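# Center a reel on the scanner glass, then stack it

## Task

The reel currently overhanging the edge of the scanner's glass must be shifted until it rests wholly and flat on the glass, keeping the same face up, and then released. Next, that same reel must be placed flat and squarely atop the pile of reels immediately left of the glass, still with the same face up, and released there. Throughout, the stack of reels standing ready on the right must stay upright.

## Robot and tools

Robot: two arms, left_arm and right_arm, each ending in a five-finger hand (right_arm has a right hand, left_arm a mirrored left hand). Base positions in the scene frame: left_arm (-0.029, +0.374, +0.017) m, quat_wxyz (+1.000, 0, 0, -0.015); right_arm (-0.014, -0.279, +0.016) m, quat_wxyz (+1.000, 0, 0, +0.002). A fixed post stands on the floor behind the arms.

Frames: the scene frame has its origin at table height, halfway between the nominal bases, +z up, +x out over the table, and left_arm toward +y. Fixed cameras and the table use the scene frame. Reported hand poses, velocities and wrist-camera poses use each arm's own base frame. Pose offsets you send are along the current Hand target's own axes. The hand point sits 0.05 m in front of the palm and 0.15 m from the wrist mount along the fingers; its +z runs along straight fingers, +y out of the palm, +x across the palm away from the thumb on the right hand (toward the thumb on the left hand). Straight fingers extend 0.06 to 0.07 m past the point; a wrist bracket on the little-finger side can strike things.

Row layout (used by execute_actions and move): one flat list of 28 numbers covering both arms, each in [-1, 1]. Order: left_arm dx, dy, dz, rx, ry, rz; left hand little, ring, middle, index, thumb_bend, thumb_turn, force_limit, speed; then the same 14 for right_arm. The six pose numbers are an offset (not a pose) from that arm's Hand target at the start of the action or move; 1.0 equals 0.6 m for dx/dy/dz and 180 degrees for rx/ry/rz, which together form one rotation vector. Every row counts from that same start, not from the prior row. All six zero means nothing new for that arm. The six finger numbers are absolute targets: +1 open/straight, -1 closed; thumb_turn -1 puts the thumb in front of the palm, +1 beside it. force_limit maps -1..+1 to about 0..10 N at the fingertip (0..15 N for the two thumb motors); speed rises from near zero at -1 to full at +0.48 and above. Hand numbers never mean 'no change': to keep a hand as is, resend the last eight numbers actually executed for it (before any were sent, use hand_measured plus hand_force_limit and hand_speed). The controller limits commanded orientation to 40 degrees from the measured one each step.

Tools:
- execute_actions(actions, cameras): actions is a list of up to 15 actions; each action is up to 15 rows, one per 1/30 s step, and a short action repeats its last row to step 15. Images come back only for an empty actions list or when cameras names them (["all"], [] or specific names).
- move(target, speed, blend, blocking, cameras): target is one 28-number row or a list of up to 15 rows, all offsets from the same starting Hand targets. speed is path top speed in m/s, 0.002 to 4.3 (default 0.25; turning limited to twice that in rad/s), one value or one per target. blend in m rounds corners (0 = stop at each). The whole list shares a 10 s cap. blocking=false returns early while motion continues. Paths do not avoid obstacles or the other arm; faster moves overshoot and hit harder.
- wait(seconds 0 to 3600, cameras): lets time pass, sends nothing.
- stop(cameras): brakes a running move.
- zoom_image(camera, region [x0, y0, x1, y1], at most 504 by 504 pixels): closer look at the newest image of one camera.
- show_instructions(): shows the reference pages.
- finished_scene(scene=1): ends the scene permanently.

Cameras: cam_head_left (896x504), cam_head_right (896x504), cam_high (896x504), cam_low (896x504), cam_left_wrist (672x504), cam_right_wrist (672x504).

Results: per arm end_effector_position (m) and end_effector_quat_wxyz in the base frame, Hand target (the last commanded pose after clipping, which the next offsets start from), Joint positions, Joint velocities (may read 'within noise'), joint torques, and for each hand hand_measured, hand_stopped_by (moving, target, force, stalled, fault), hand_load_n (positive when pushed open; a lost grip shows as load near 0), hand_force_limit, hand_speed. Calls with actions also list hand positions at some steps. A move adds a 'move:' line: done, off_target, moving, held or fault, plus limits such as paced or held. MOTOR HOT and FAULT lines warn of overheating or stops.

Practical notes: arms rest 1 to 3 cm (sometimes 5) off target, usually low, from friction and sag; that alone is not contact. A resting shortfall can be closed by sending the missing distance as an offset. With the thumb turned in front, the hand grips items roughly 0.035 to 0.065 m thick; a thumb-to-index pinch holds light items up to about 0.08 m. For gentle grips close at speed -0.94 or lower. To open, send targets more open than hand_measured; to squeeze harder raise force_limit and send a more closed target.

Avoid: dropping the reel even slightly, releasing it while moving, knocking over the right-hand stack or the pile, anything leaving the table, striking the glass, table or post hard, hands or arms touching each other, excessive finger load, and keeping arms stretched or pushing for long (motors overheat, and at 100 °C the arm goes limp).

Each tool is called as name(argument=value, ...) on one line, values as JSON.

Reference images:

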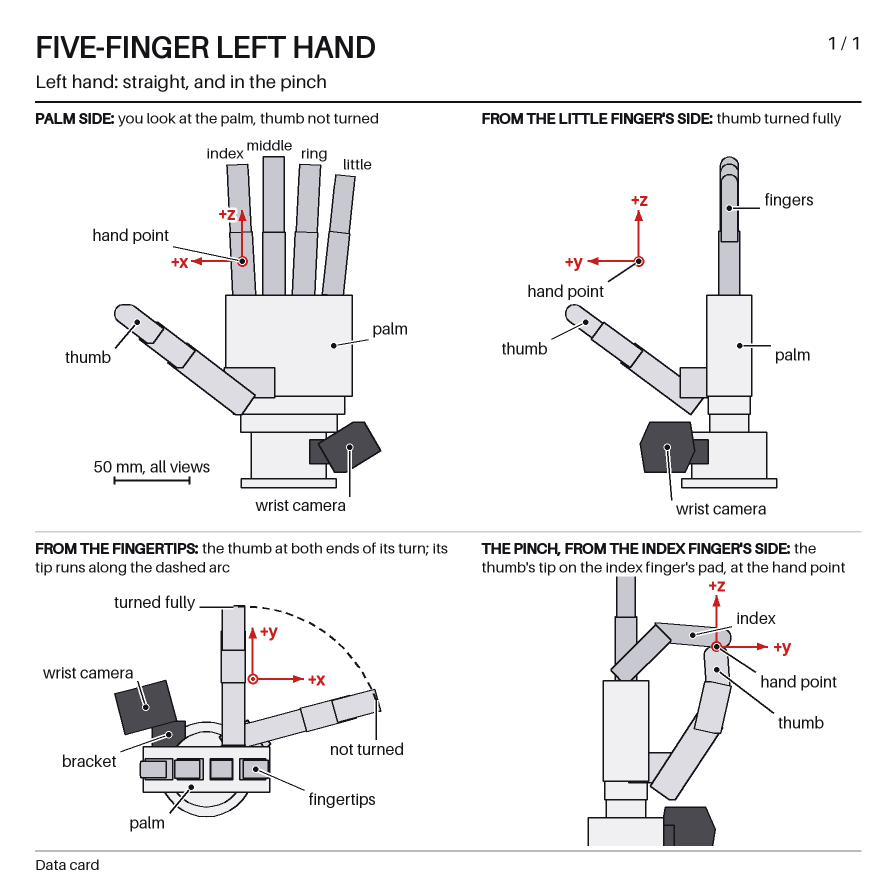

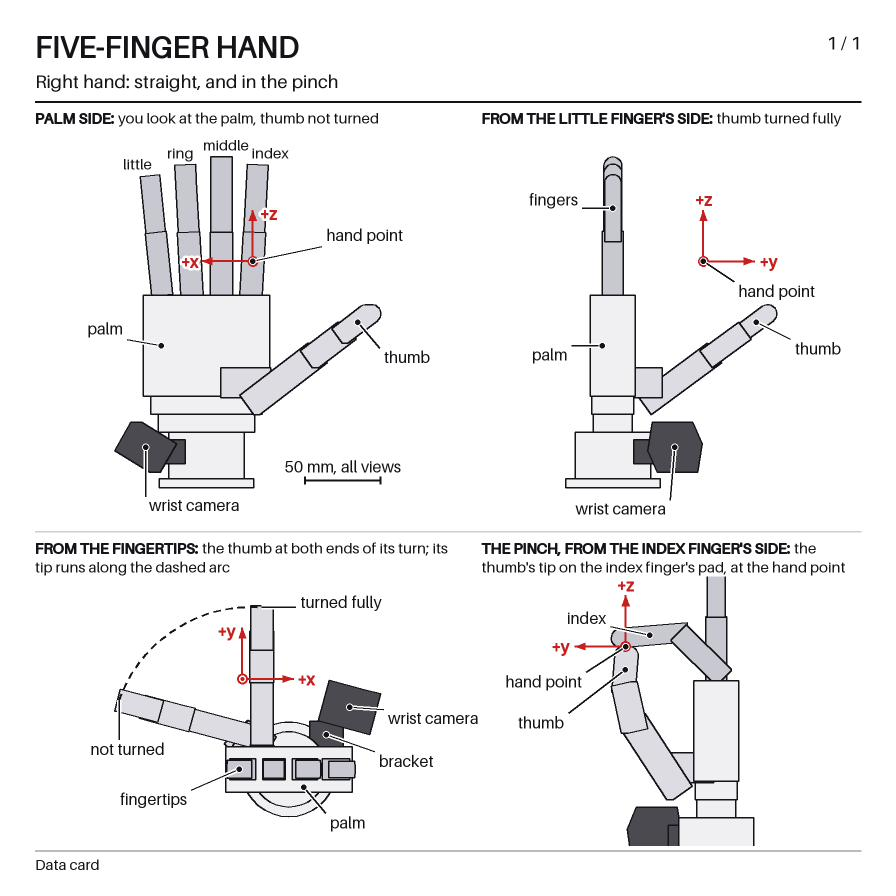

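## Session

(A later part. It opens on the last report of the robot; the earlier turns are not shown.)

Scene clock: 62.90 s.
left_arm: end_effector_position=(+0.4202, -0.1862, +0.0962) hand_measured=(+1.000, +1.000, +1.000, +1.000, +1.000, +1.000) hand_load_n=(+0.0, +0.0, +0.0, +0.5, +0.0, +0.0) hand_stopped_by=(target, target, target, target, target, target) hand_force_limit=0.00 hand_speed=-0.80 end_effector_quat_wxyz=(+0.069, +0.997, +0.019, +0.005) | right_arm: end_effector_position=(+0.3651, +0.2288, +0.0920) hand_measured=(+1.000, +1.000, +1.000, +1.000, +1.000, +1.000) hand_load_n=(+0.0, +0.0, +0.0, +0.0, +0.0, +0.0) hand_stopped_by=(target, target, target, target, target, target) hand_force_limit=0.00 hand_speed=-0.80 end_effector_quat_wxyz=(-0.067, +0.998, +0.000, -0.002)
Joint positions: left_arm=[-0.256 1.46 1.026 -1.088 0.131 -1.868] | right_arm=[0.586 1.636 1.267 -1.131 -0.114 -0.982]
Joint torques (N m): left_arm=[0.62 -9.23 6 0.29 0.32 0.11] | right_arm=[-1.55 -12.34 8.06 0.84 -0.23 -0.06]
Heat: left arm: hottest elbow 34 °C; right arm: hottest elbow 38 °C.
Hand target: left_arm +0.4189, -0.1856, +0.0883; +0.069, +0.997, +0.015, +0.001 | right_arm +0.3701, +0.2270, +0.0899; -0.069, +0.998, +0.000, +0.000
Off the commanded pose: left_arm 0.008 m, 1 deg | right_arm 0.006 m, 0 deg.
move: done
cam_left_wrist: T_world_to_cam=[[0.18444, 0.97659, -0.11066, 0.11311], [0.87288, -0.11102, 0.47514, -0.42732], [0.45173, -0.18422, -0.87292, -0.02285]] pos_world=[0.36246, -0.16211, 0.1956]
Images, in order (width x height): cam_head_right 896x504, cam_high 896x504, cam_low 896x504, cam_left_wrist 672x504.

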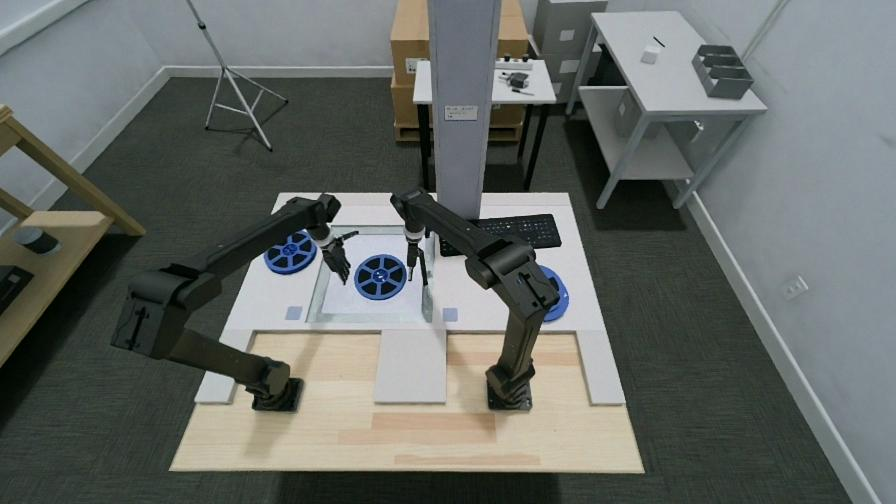

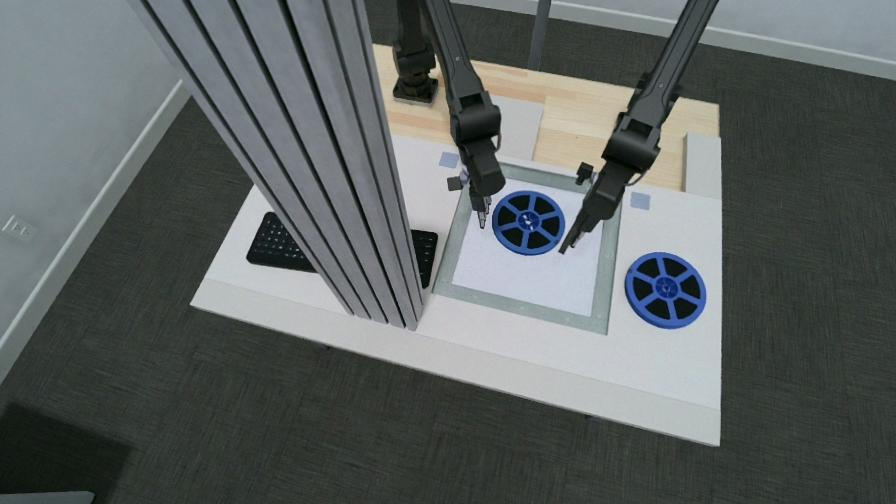

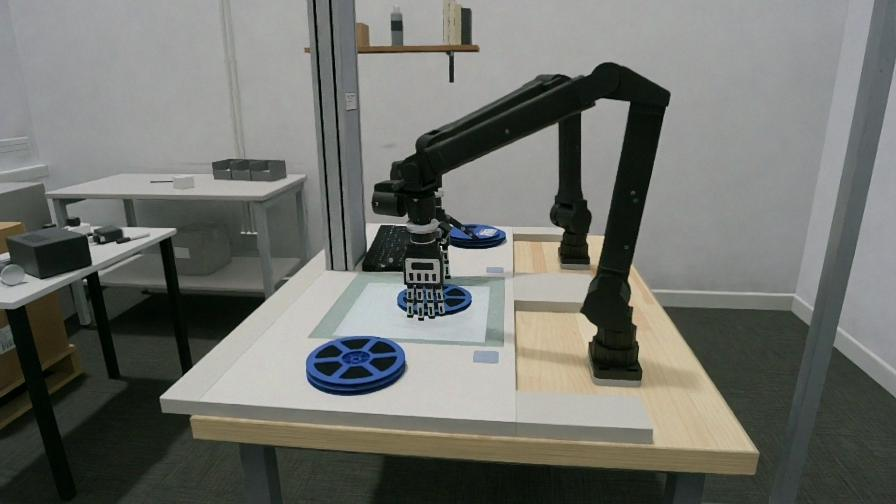

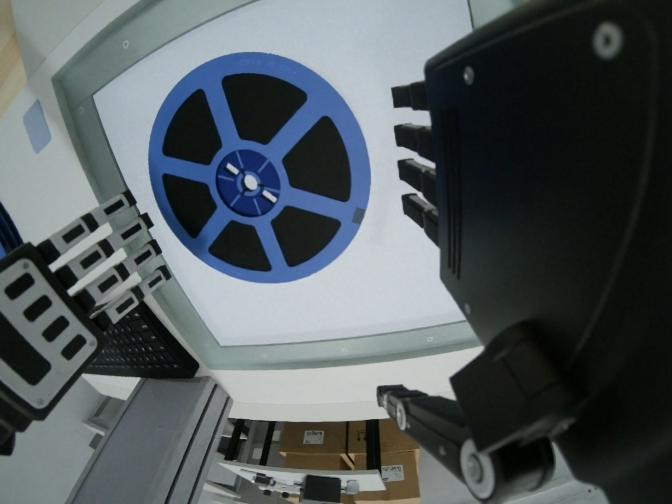

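move(target=[[0,0,0,0,0,0,1,1,1,1,1,1,0,-0.8,0,-0.018,0.016,0,0,0,1,1,1,1,1,1,0,-0.8],[0.005,0.03,0.003,0,0,0,1,1,1,1,1,1,0,-0.8,0.01,-0.028,0.016,0,0,0,1,1,1,1,1,1,0,-0.8]], speed=0.03, cameras=["cam_low","cam_head_right","cam_high","cam_left_wrist"])

zoom_image(camera="cam_low", region=[390, 260, 480, 330])

zoom_image(camera="cam_left_wrist", region=[120, 30, 460, 310])

zoom_image(camera="cam_head_right", region=[310, 210, 450, 330])

Scene clock: 65.87 s.
left_arm: end_effector_position=(+0.4185, -0.1913, +0.0939) hand_measured=(+1.000, +1.000, +1.000, +1.000, +1.000, +1.000) hand_load_n=(+0.0, +0.0, +0.0, +0.0, +0.0, +0.0) hand_stopped_by=(target, target, target, target, target, target) hand_force_limit=0.00 hand_speed=-0.80 end_effector_quat_wxyz=(+0.064, +0.998, +0.019, +0.005) | right_arm: end_effector_position=(+0.3672, +0.2322, +0.0795) hand_measured=(+1.000, +1.000, +1.000, +1.000, +1.000, +1.000) hand_load_n=(+0.0, +0.0, -0.5, +0.0, +0.0, +0.0) hand_stopped_by=(target, target, target, target, target, target) hand_force_limit=0.00 hand_speed=-0.80 end_effector_quat_wxyz=(-0.064, +0.998, -0.002, -0.007)
Joint positions: left_arm=[-0.274 1.464 1.026 -1.087 0.12 -1.885] | right_arm=[0.588 1.665 1.267 -1.113 -0.114 -0.974]
Joint torques (N m): left_arm=[-1.32 -8 7.53 0.43 0.68 -0.1] | right_arm=[0.15 -11.46 10.58 0.55 -0.17 0.08]
Heat: left arm: hottest elbow 34 °C; right arm: hottest elbow 37 °C.
Hand target: left_arm +0.4225, -0.2035, +0.0889; +0.069, +0.997, +0.015, +0.001 | right_arm +0.3762, +0.2450, +0.0827; -0.070, +0.998, +0.000, +0.000
Off the commanded pose: left_arm 0.014 m, 1 deg | right_arm 0.016 m, 1 deg.
move: off_target (left_arm, right_arm)
cam_left_wrist: T_world_to_cam=[[0.18508, 0.9776, -0.10018, 0.11717], [0.87353, -0.11695, 0.47251, -0.42652], [0.45021, -0.17497, -0.87561, -0.02237]] pos_world=[0.36096, -0.16834, 0.19369]
Images, in order (width x height): cam_head_right 896x504, cam_high 896x504, cam_low 896x504, cam_left_wrist 672x504.

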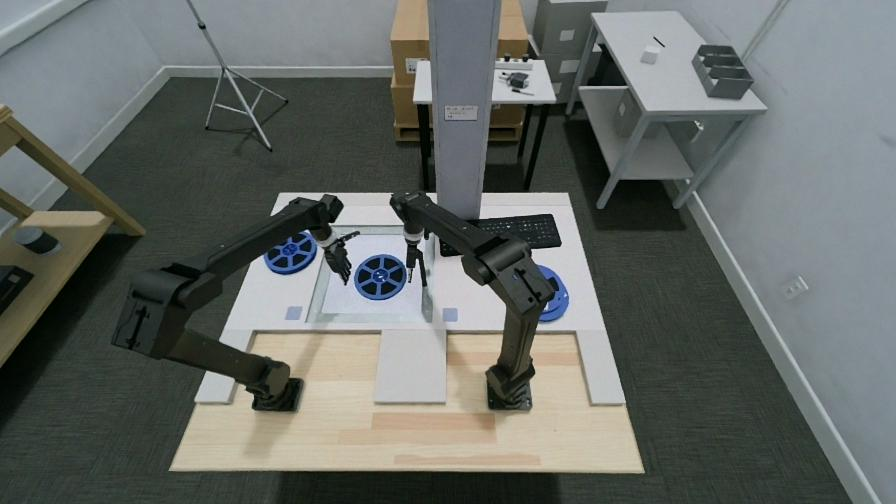

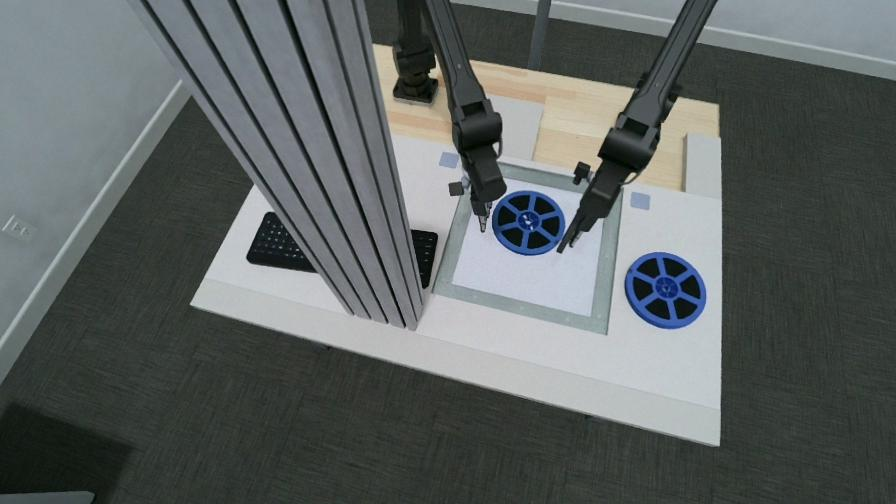

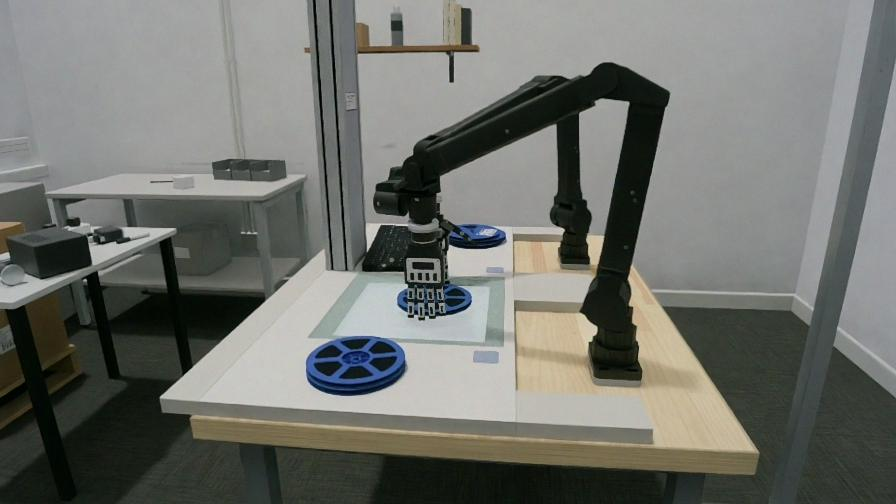

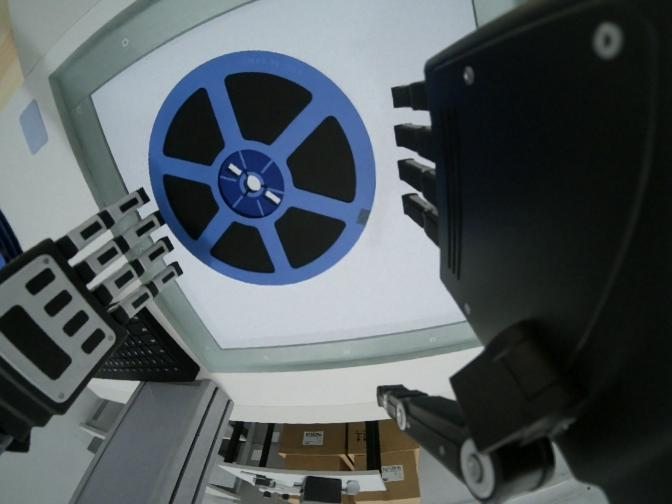

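Scaled by 5.600 from the camera's image (finer frame: 1280x720).

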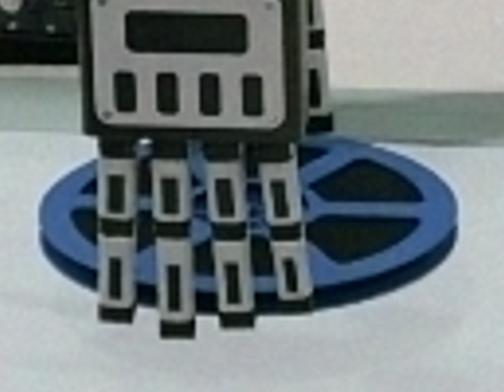

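Scaled by 1.482 from the camera's image (finer frame: 960x720).

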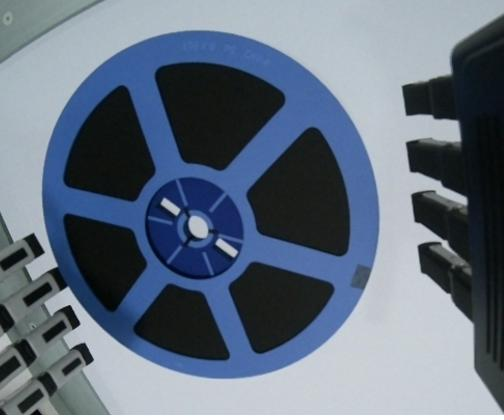

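Scaled by 3.600 from the camera's image (finer frame: 1280x720).

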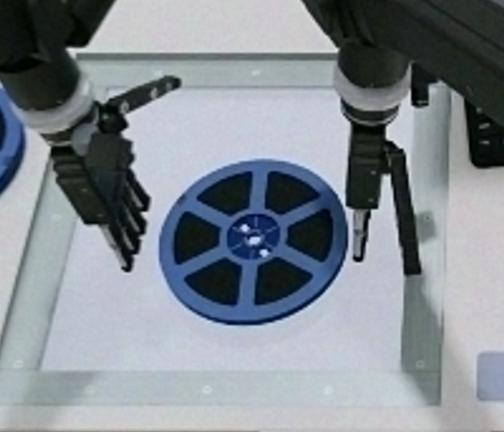

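move(target=[0.003,0.025,-0.003,0,0,0,1,1,1,1,1,1,0,-0.8,0,-0.018,0,0,0,0,1,1,1,1,1,1,0,-0.8], speed=0.03, cameras=["cam_low","cam_head_right","cam_high","cam_left_wrist"])

zoom_image(camera="cam_low", region=[390, 260, 480, 330])

zoom_image(camera="cam_head_right", region=[310, 210, 450, 330])

zoom_image(camera="cam_high", region=[470, 170, 600, 280])

Scene clock: 67.63 s.
left_arm: end_effector_position=(+0.4170, -0.2019, +0.0933) hand_measured=(+1.000, +1.000, +1.000, +1.000, +1.000, +1.000) hand_load_n=(+0.0, +0.0, +0.5, +0.0, +0.0, +0.0) hand_stopped_by=(target, target, target, target, target, target) hand_force_limit=0.00 hand_speed=-0.80 end_effector_quat_wxyz=(+0.060, +0.998, +0.020, +0.005) | right_arm: end_effector_position=(+0.3669, +0.2393, +0.0799) hand_measured=(+1.000, +1.000, +1.000, +1.000, +1.000, +1.000) hand_load_n=(+0.0, +0.0, -2.0, +0.0, +0.0, +0.0) hand_stopped_by=(target, target, target, target, target, target) hand_force_limit=0.00 hand_speed=-0.80 end_effector_quat_wxyz=(-0.061, +0.998, -0.004, -0.007)
Joint positions: left_arm=[-0.304 1.468 1.032 -1.087 0.11 -1.918] | right_arm=[0.602 1.675 1.282 -1.118 -0.109 -0.957]
Joint torques (N m): left_arm=[-1.2 -7.77 8.75 0.14 1 -0.09] | right_arm=[0.56 -11.58 11.08 0.51 -0.32 0.07]
Heat: left arm: hottest elbow 34 °C; right arm: hottest elbow 37 °C.
Hand target: left_arm +0.4248, -0.2180, +0.0929; +0.069, +0.997, +0.015, +0.001 | right_arm +0.3762, +0.2557, +0.0841; -0.069, +0.998, +0.000, +0.000
Off the commanded pose: left_arm 0.018 m, 1 deg | right_arm 0.019 m, 1 deg.
move: off_target (left_arm, right_arm)
cam_left_wrist: T_world_to_cam=[[0.18177, 0.97899, -0.09237, 0.1287], [0.87427, -0.11789, 0.47091, -0.4265], [0.45013, -0.16635, -0.87733, -0.02217]] pos_world=[0.35946, -0.17996, 0.19328]
Images, in order (width x height): cam_head_right 896x504, cam_high 896x504, cam_low 896x504, cam_left_wrist 672x504.

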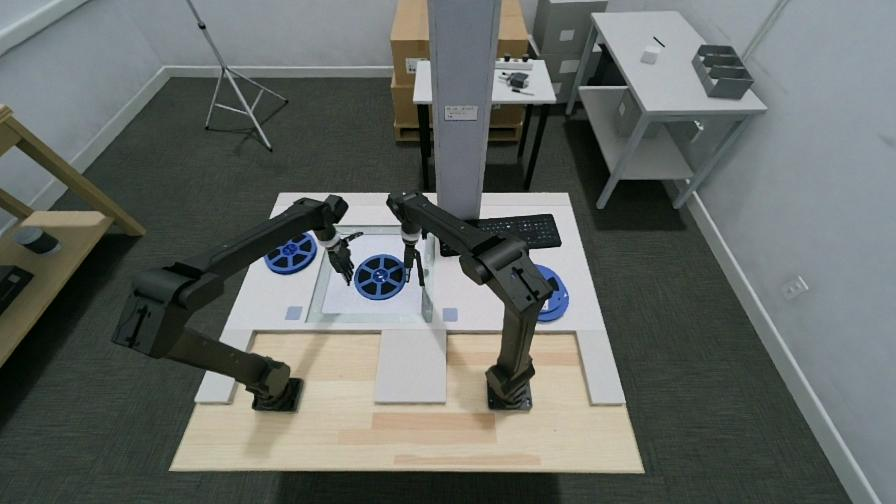

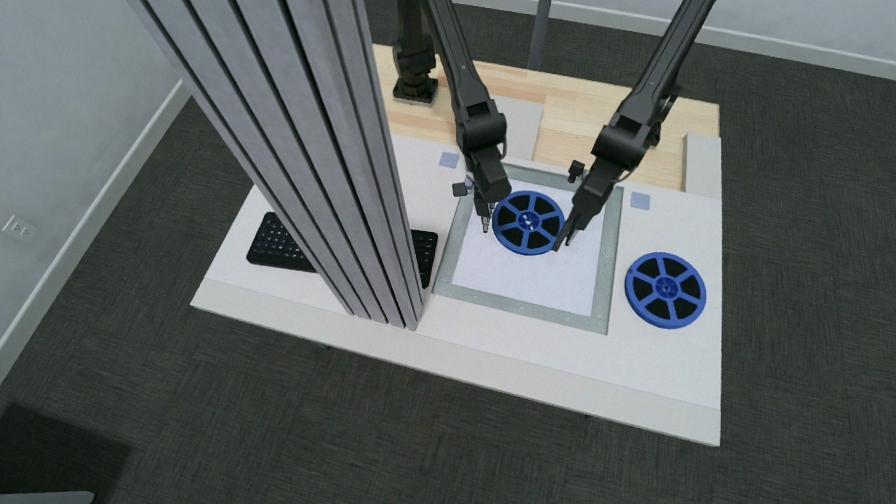

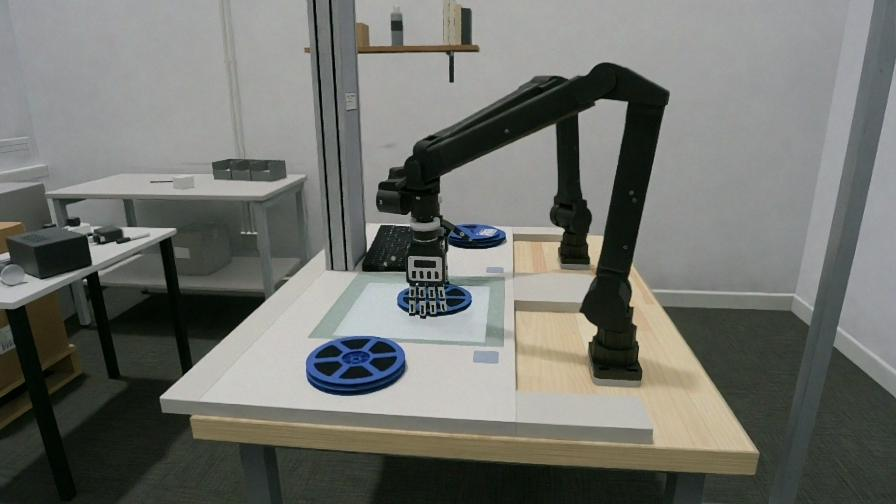

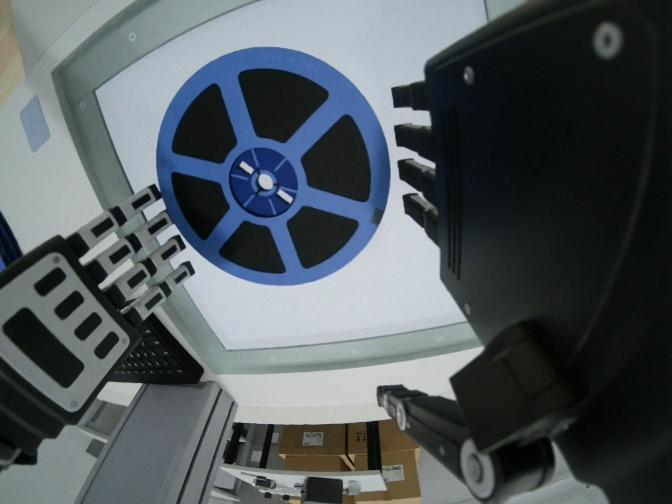

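Scaled by 5.600 from the camera's image (finer frame: 1280x720).

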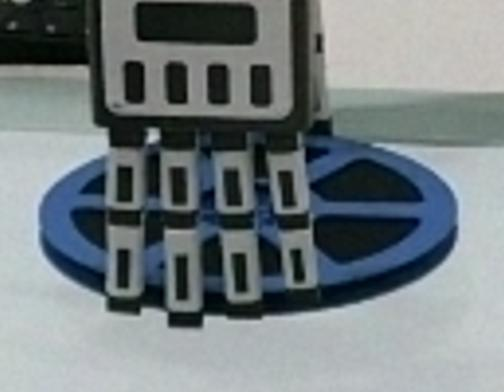

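Scaled by 3.600 from the camera's image (finer frame: 1280x720).

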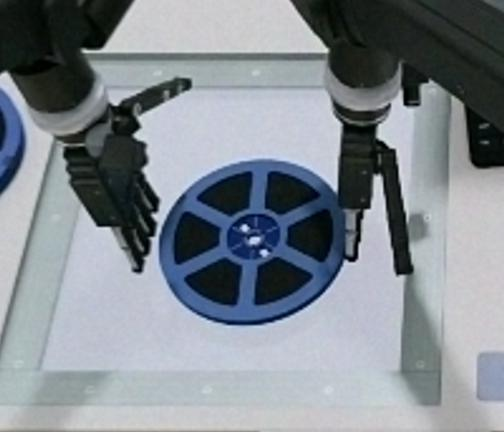

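Scaled by 3.877 from the camera's image (finer frame: 1280x720).

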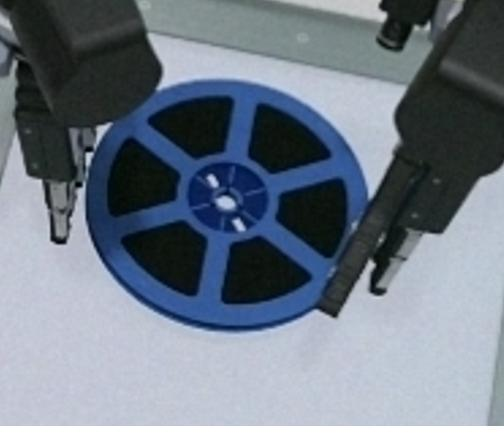

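move(target=[0,0,0,0,0,0,0.7,0.7,0.7,0.7,1,1,-0.3,-0.92,0,0,0,0,0,0,1,1,1,1,1,1,0,-0.8], speed=0.03, cameras=["cam_low","cam_head_right","cam_high","cam_left_wrist"])

zoom_image(camera="cam_low", region=[390, 260, 480, 330])

zoom_image(camera="cam_left_wrist", region=[320, 60, 480, 260])

Scene clock: 69.60 s.
left_arm: end_effector_position=(+0.4173, -0.2011, +0.0930) hand_measured=(+0.700, +0.882, +0.994, +0.786, +1.000, +1.000) hand_load_n=(+0.0, +1.0, +0.0, +3.5, +0.0, +0.0) hand_stopped_by=(target, force, force, force, target, target) hand_force_limit=-0.30 hand_speed=-0.92 end_effector_quat_wxyz=(+0.058, +0.998, +0.023, +0.004) | right_arm: end_effector_position=(+0.3668, +0.2393, +0.0799) hand_measured=(+1.000, +1.000, +1.000, +1.000, +1.000, +1.000) hand_load_n=(+0.0, +0.0, -2.0, +0.0, +0.0, +0.0) hand_stopped_by=(target, target, target, target, target, target) hand_force_limit=0.00 hand_speed=-0.80 end_effector_quat_wxyz=(-0.061, +0.998, -0.004, -0.007)
Joint positions: left_arm=[-0.304 1.468 1.032 -1.088 0.107 -1.924] | right_arm=[0.602 1.675 1.282 -1.118 -0.109 -0.957]
Joint torques (N m): left_arm=[-1.49 -7.71 8.73 0.17 1.12 -0.04] | right_arm=[0.5 -11.52 11.1 0.53 -0.31 0.09]
Heat: left arm: hottest elbow 34 °C; right arm: hottest elbow 38 °C.
Hand target: left_arm +0.4247, -0.2180, +0.0929; +0.069, +0.997, +0.015, +0.001 | right_arm +0.3761, +0.2557, +0.0841; -0.069, +0.998, +0.000, +0.000
Off the commanded pose: left_arm 0.019 m, 2 deg | right_arm 0.019 m, 1 deg.
move: done
cam_left_wrist: T_world_to_cam=[[0.17566, 0.98038, -0.08938, 0.13033], [0.87542, -0.11403, 0.46971, -0.42611], [0.45031, -0.16075, -0.87828, -0.0212]] pos_world=[0.35967, -0.17977, 0.19318]
Images, in order (width x height): cam_head_right 896x504, cam_high 896x504, cam_low 896x504, cam_left_wrist 672x504.

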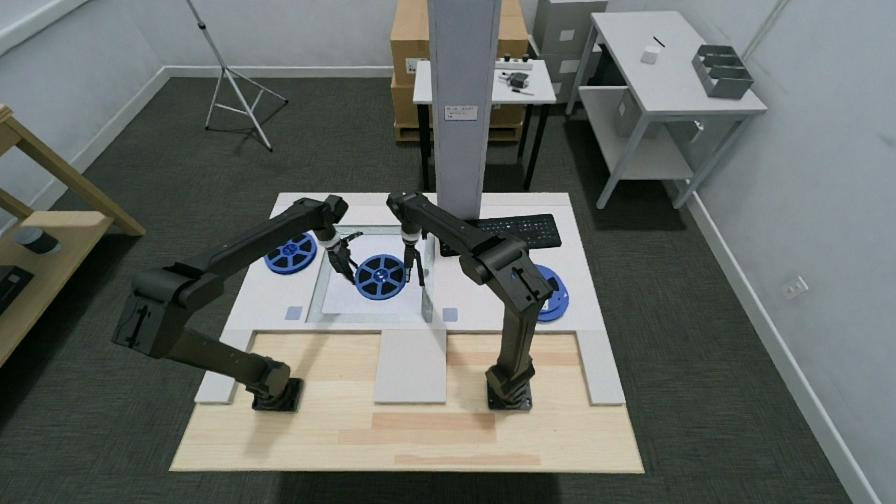

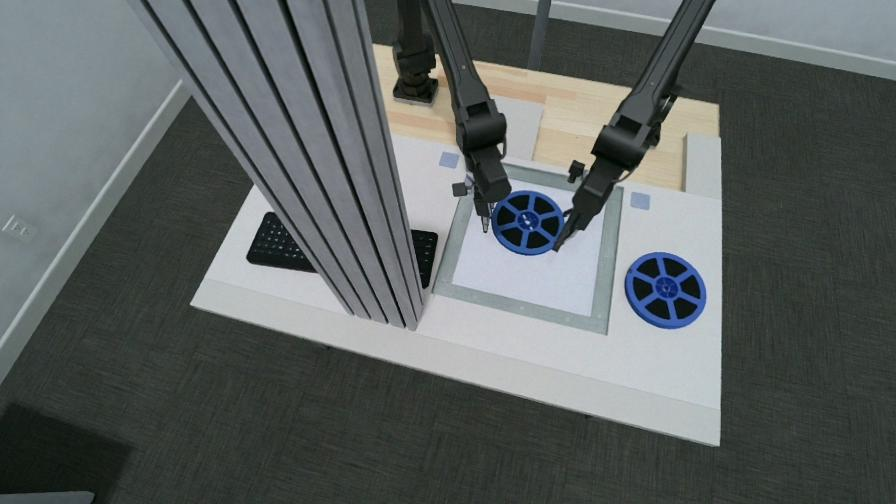

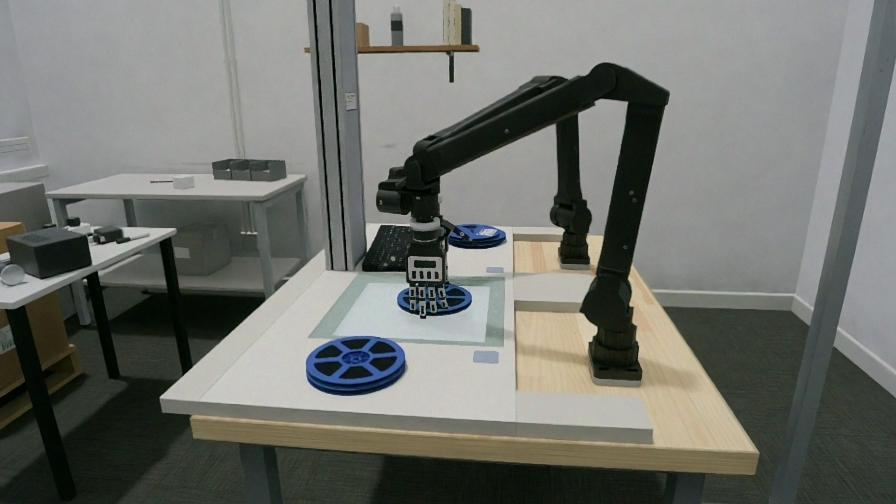

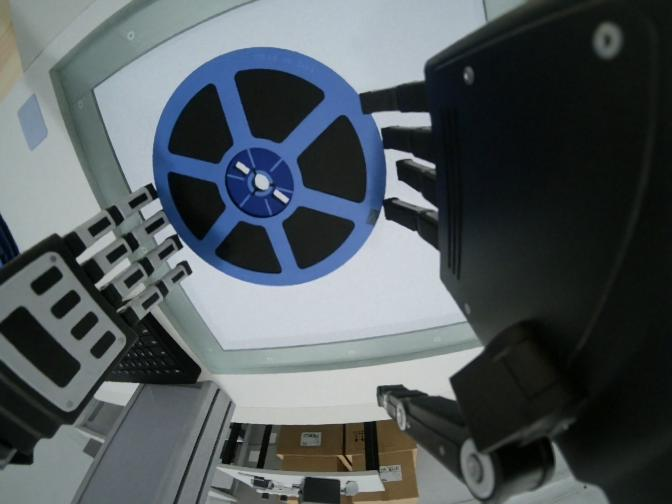

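Scaled by 5.600 from the camera's image (finer frame: 1280x720).

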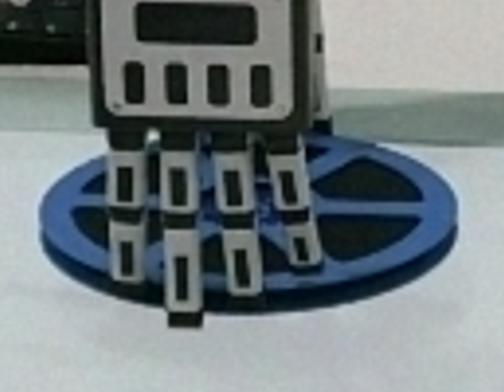

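Scaled by 2.520 from the camera's image (finer frame: 960x720).

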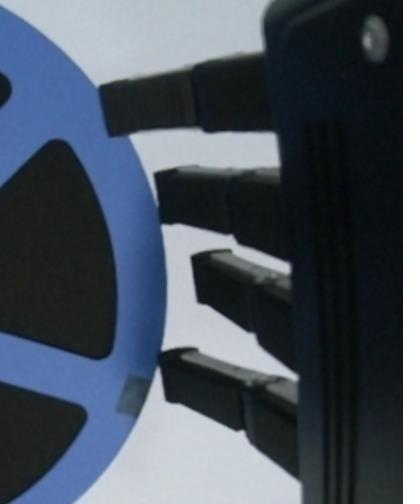

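wait(seconds=0.1, cameras=["all"])

Scene clock: 71.37 s.
left_arm: end_effector_position=(+0.4173, -0.2011, +0.0930) hand_measured=(+0.700, +0.882, +0.994, +0.786, +1.000, +1.000) hand_load_n=(+0.0, +1.5, +0.0, +3.5, +0.0, +0.0) hand_stopped_by=(target, force, force, force, target, target) hand_force_limit=-0.30 hand_speed=-0.92 end_effector_quat_wxyz=(+0.058, +0.998, +0.023, +0.004) | right_arm: end_effector_position=(+0.3668, +0.2393, +0.0799) hand_measured=(+1.000, +1.000, +1.000, +1.000, +1.000, +1.000) hand_load_n=(+0.0, +0.0, -2.0, +0.0, +0.0, +0.0) hand_stopped_by=(target, target, target, target, target, target) hand_force_limit=0.00 hand_speed=-0.80 end_effector_quat_wxyz=(-0.061, +0.998, -0.004, -0.007)
Joint positions: left_arm=[-0.304 1.468 1.032 -1.088 0.107 -1.924] | right_arm=[0.602 1.675 1.282 -1.118 -0.109 -0.957]
Joint torques (N m): left_arm=[-1.26 -7.71 8.72 0.2 1.12 -0.04] | right_arm=[0.56 -11.58 11.11 0.5 -0.32 0.09]
Heat: left arm: hottest elbow 34 °C; right arm: hottest elbow 38 °C.
Hand target: left_arm +0.4247, -0.2180, +0.0929; +0.069, +0.997, +0.015, +0.001 | right_arm +0.3761, +0.2557, +0.0841; -0.069, +0.998, +0.000, +0.000
Off the commanded pose: left_arm 0.019 m, 2 deg | right_arm 0.019 m, 1 deg.
wait: 0.10 s; at rest from the start
cam_left_wrist: T_world_to_cam=[[0.17566, 0.98038, -0.08938, 0.13033], [0.87542, -0.11403, 0.46971, -0.42611], [0.45031, -0.16075, -0.87828, -0.0212]] pos_world=[0.35967, -0.17977, 0.19318]
cam_right_wrist: T_world_to_cam=[[0.2749, -0.95063, -0.14397, 0.14001], [-0.81666, -0.30989, 0.48686, 0.33428], [-0.50744, -0.01627, -0.86154, 0.37221]] pos_world=[0.42337, 0.24274, 0.17808]

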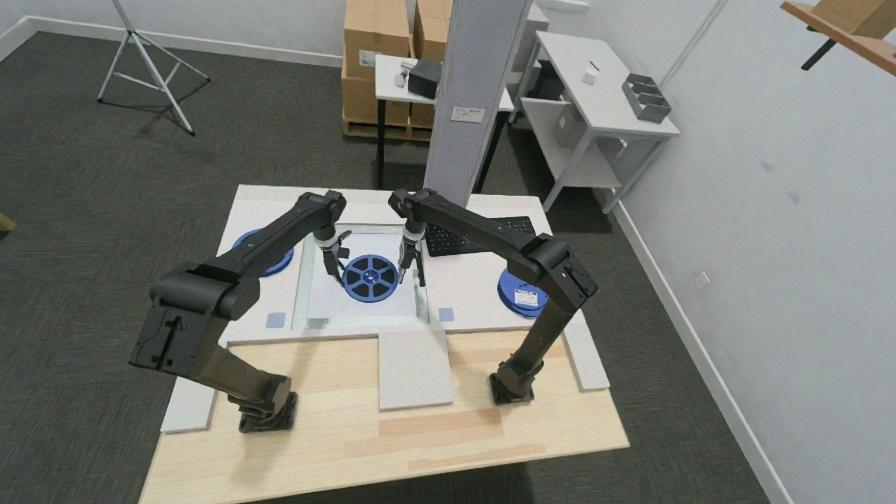

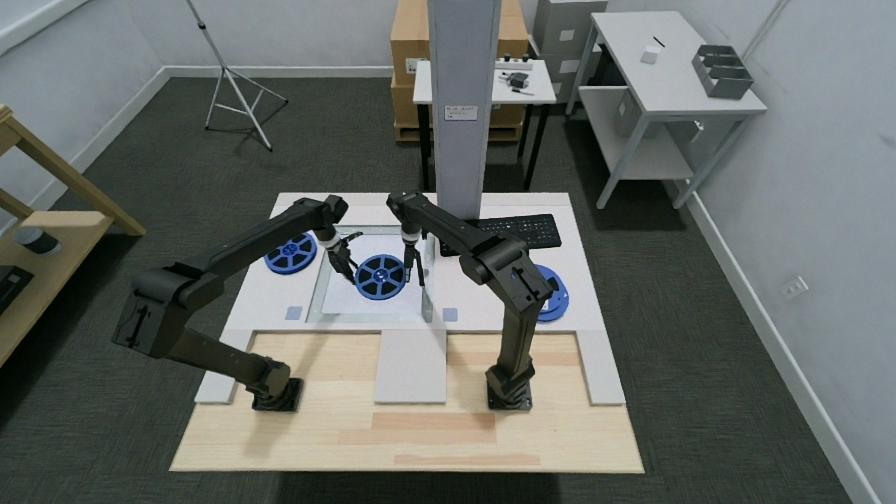

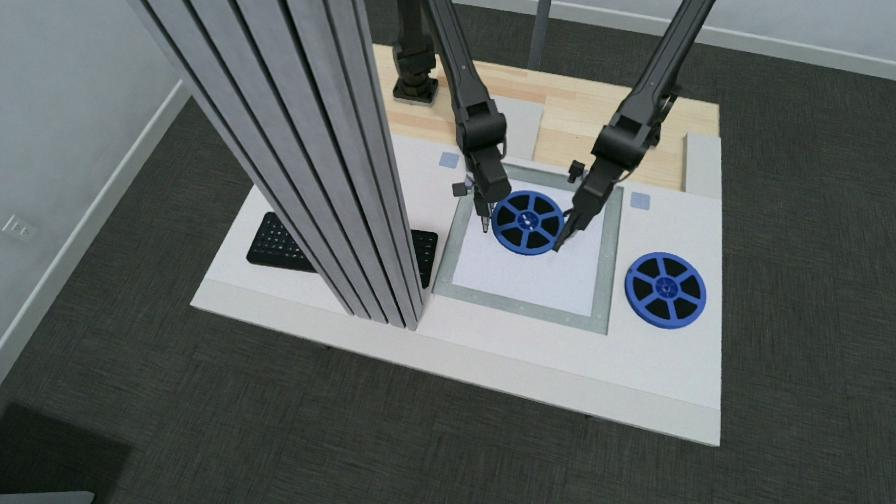

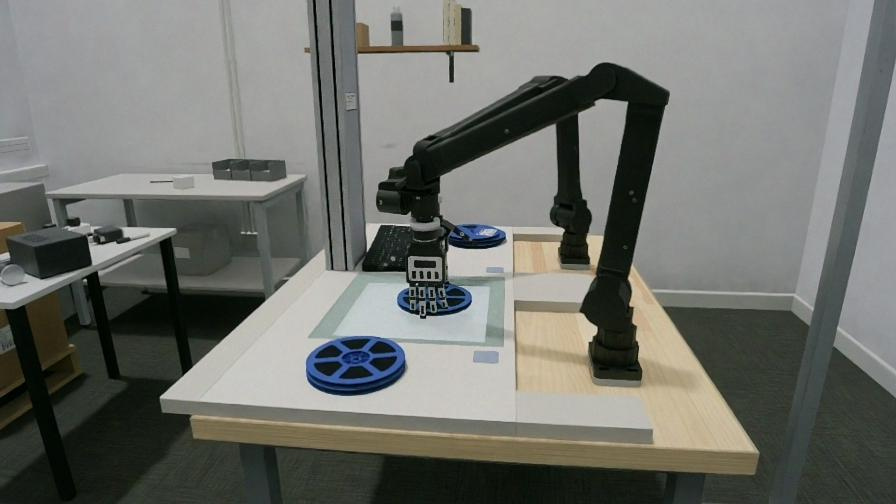

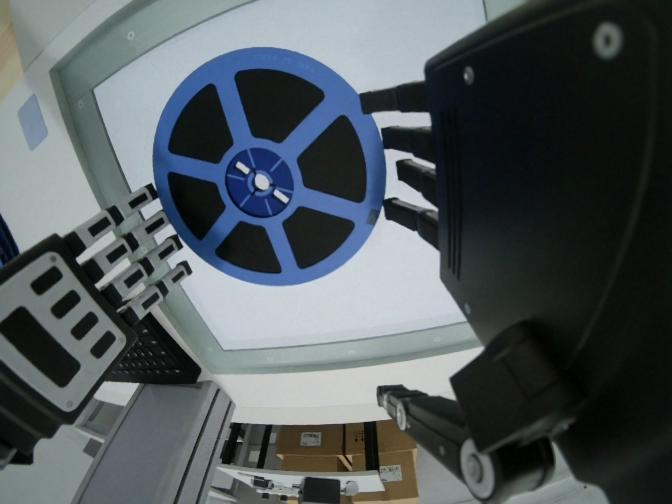

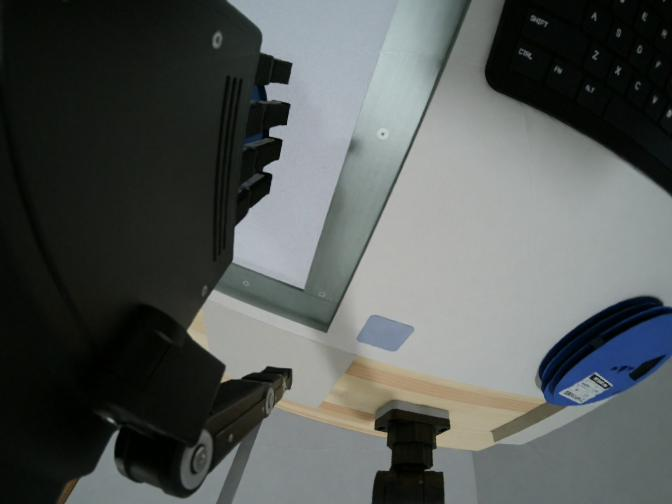

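zoom_image(camera="cam_left_wrist", region=[60, 20, 480, 340])

Scaled by 1.200 from the camera's image (finer frame: 960x720).

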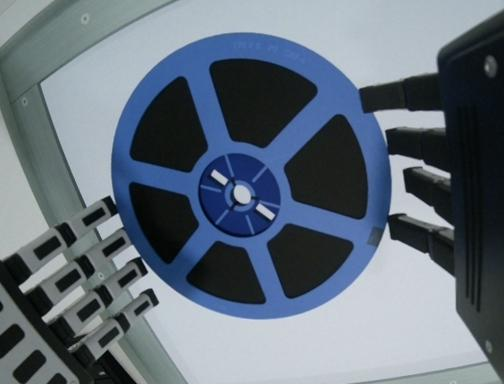

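move(target=[0,0.0297,0.0042,0,0,0,0.7,0.7,0.7,0.7,1,1,-0.3,-0.92,0,-0.033,0.0046,0,0,0,1,1,1,1,1,1,0,-0.8], speed=0.04, cameras=["cam_left_wrist","cam_low","cam_high"])

Scene clock: 75.67 s.
left_arm: end_effector_position=(+0.4181, -0.2035, +0.0916) hand_measured=(+0.700, +0.882, +0.994, +0.786, +1.000, +1.000) hand_load_n=(+0.0, +4.5, +0.0, +3.0, -0.5, +0.0) hand_stopped_by=(target, force, force, force, target, target) hand_force_limit=-0.30 hand_speed=-0.92 end_effector_quat_wxyz=(+0.048, +0.998, +0.033, +0.003) | right_arm: end_effector_position=(+0.3664, +0.2436, +0.0818) hand_measured=(+1.000, +1.000, +1.000, +1.000, +1.000, +1.000) hand_load_n=(+0.0, +0.0, -7.0, +0.0, +0.0, +0.0) hand_stopped_by=(target, target, target, target, target, target) hand_force_limit=0.00 hand_speed=-0.80 end_effector_quat_wxyz=(-0.050, +0.999, -0.009, -0.010)
Joint positions: left_arm=[-0.321 1.474 1.039 -1.096 0.087 -1.959] | right_arm=[0.615 1.693 1.306 -1.143 -0.092 -0.935]
Joint torques (N m): left_arm=[-3.08 -7.47 9.26 0.49 1.88 -0.09] | right_arm=[2.14 -11.16 11.88 1.21 -0.82 0.14]
Heat: left arm: hottest elbow 34 °C; right arm: hottest elbow 38 °C.
Hand target: left_arm +0.4253, -0.2360, +0.0928; +0.069, +0.997, +0.015, +0.001 | right_arm +0.3761, +0.2757, +0.0840; -0.069, +0.998, +0.000, +0.000
Off the commanded pose: left_arm 0.033 m, 3 deg | right_arm 0.034 m, 3 deg.
move: off_target (left_arm, right_arm)
cam_left_wrist: T_world_to_cam=[[0.15714, 0.98515, -0.06921, 0.13935], [0.87893, -0.10755, 0.46467, -0.42609], [0.45032, -0.13385, -0.88278, -0.01731]] pos_world=[0.3604, -0.18542, 0.19235]
Images, in order (width x height): cam_high 896x504, cam_low 896x504, cam_left_wrist 672x504.

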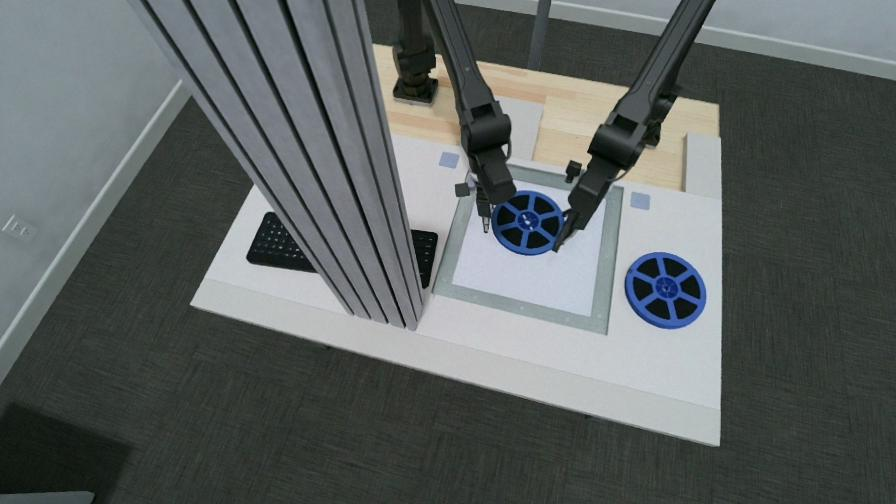

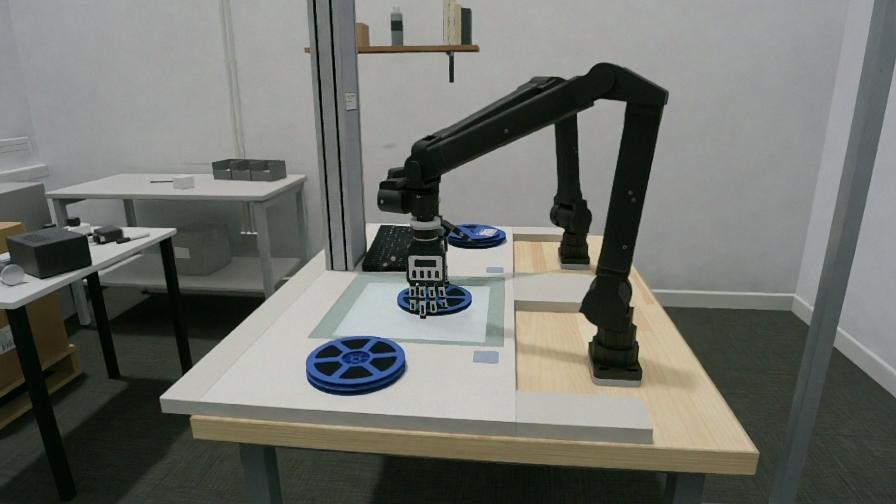

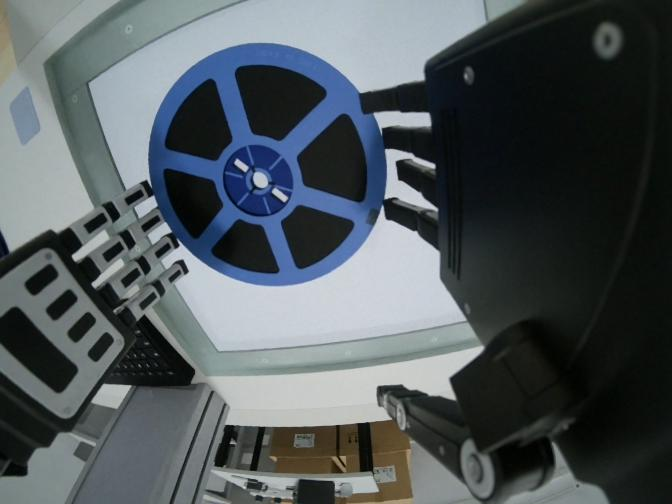

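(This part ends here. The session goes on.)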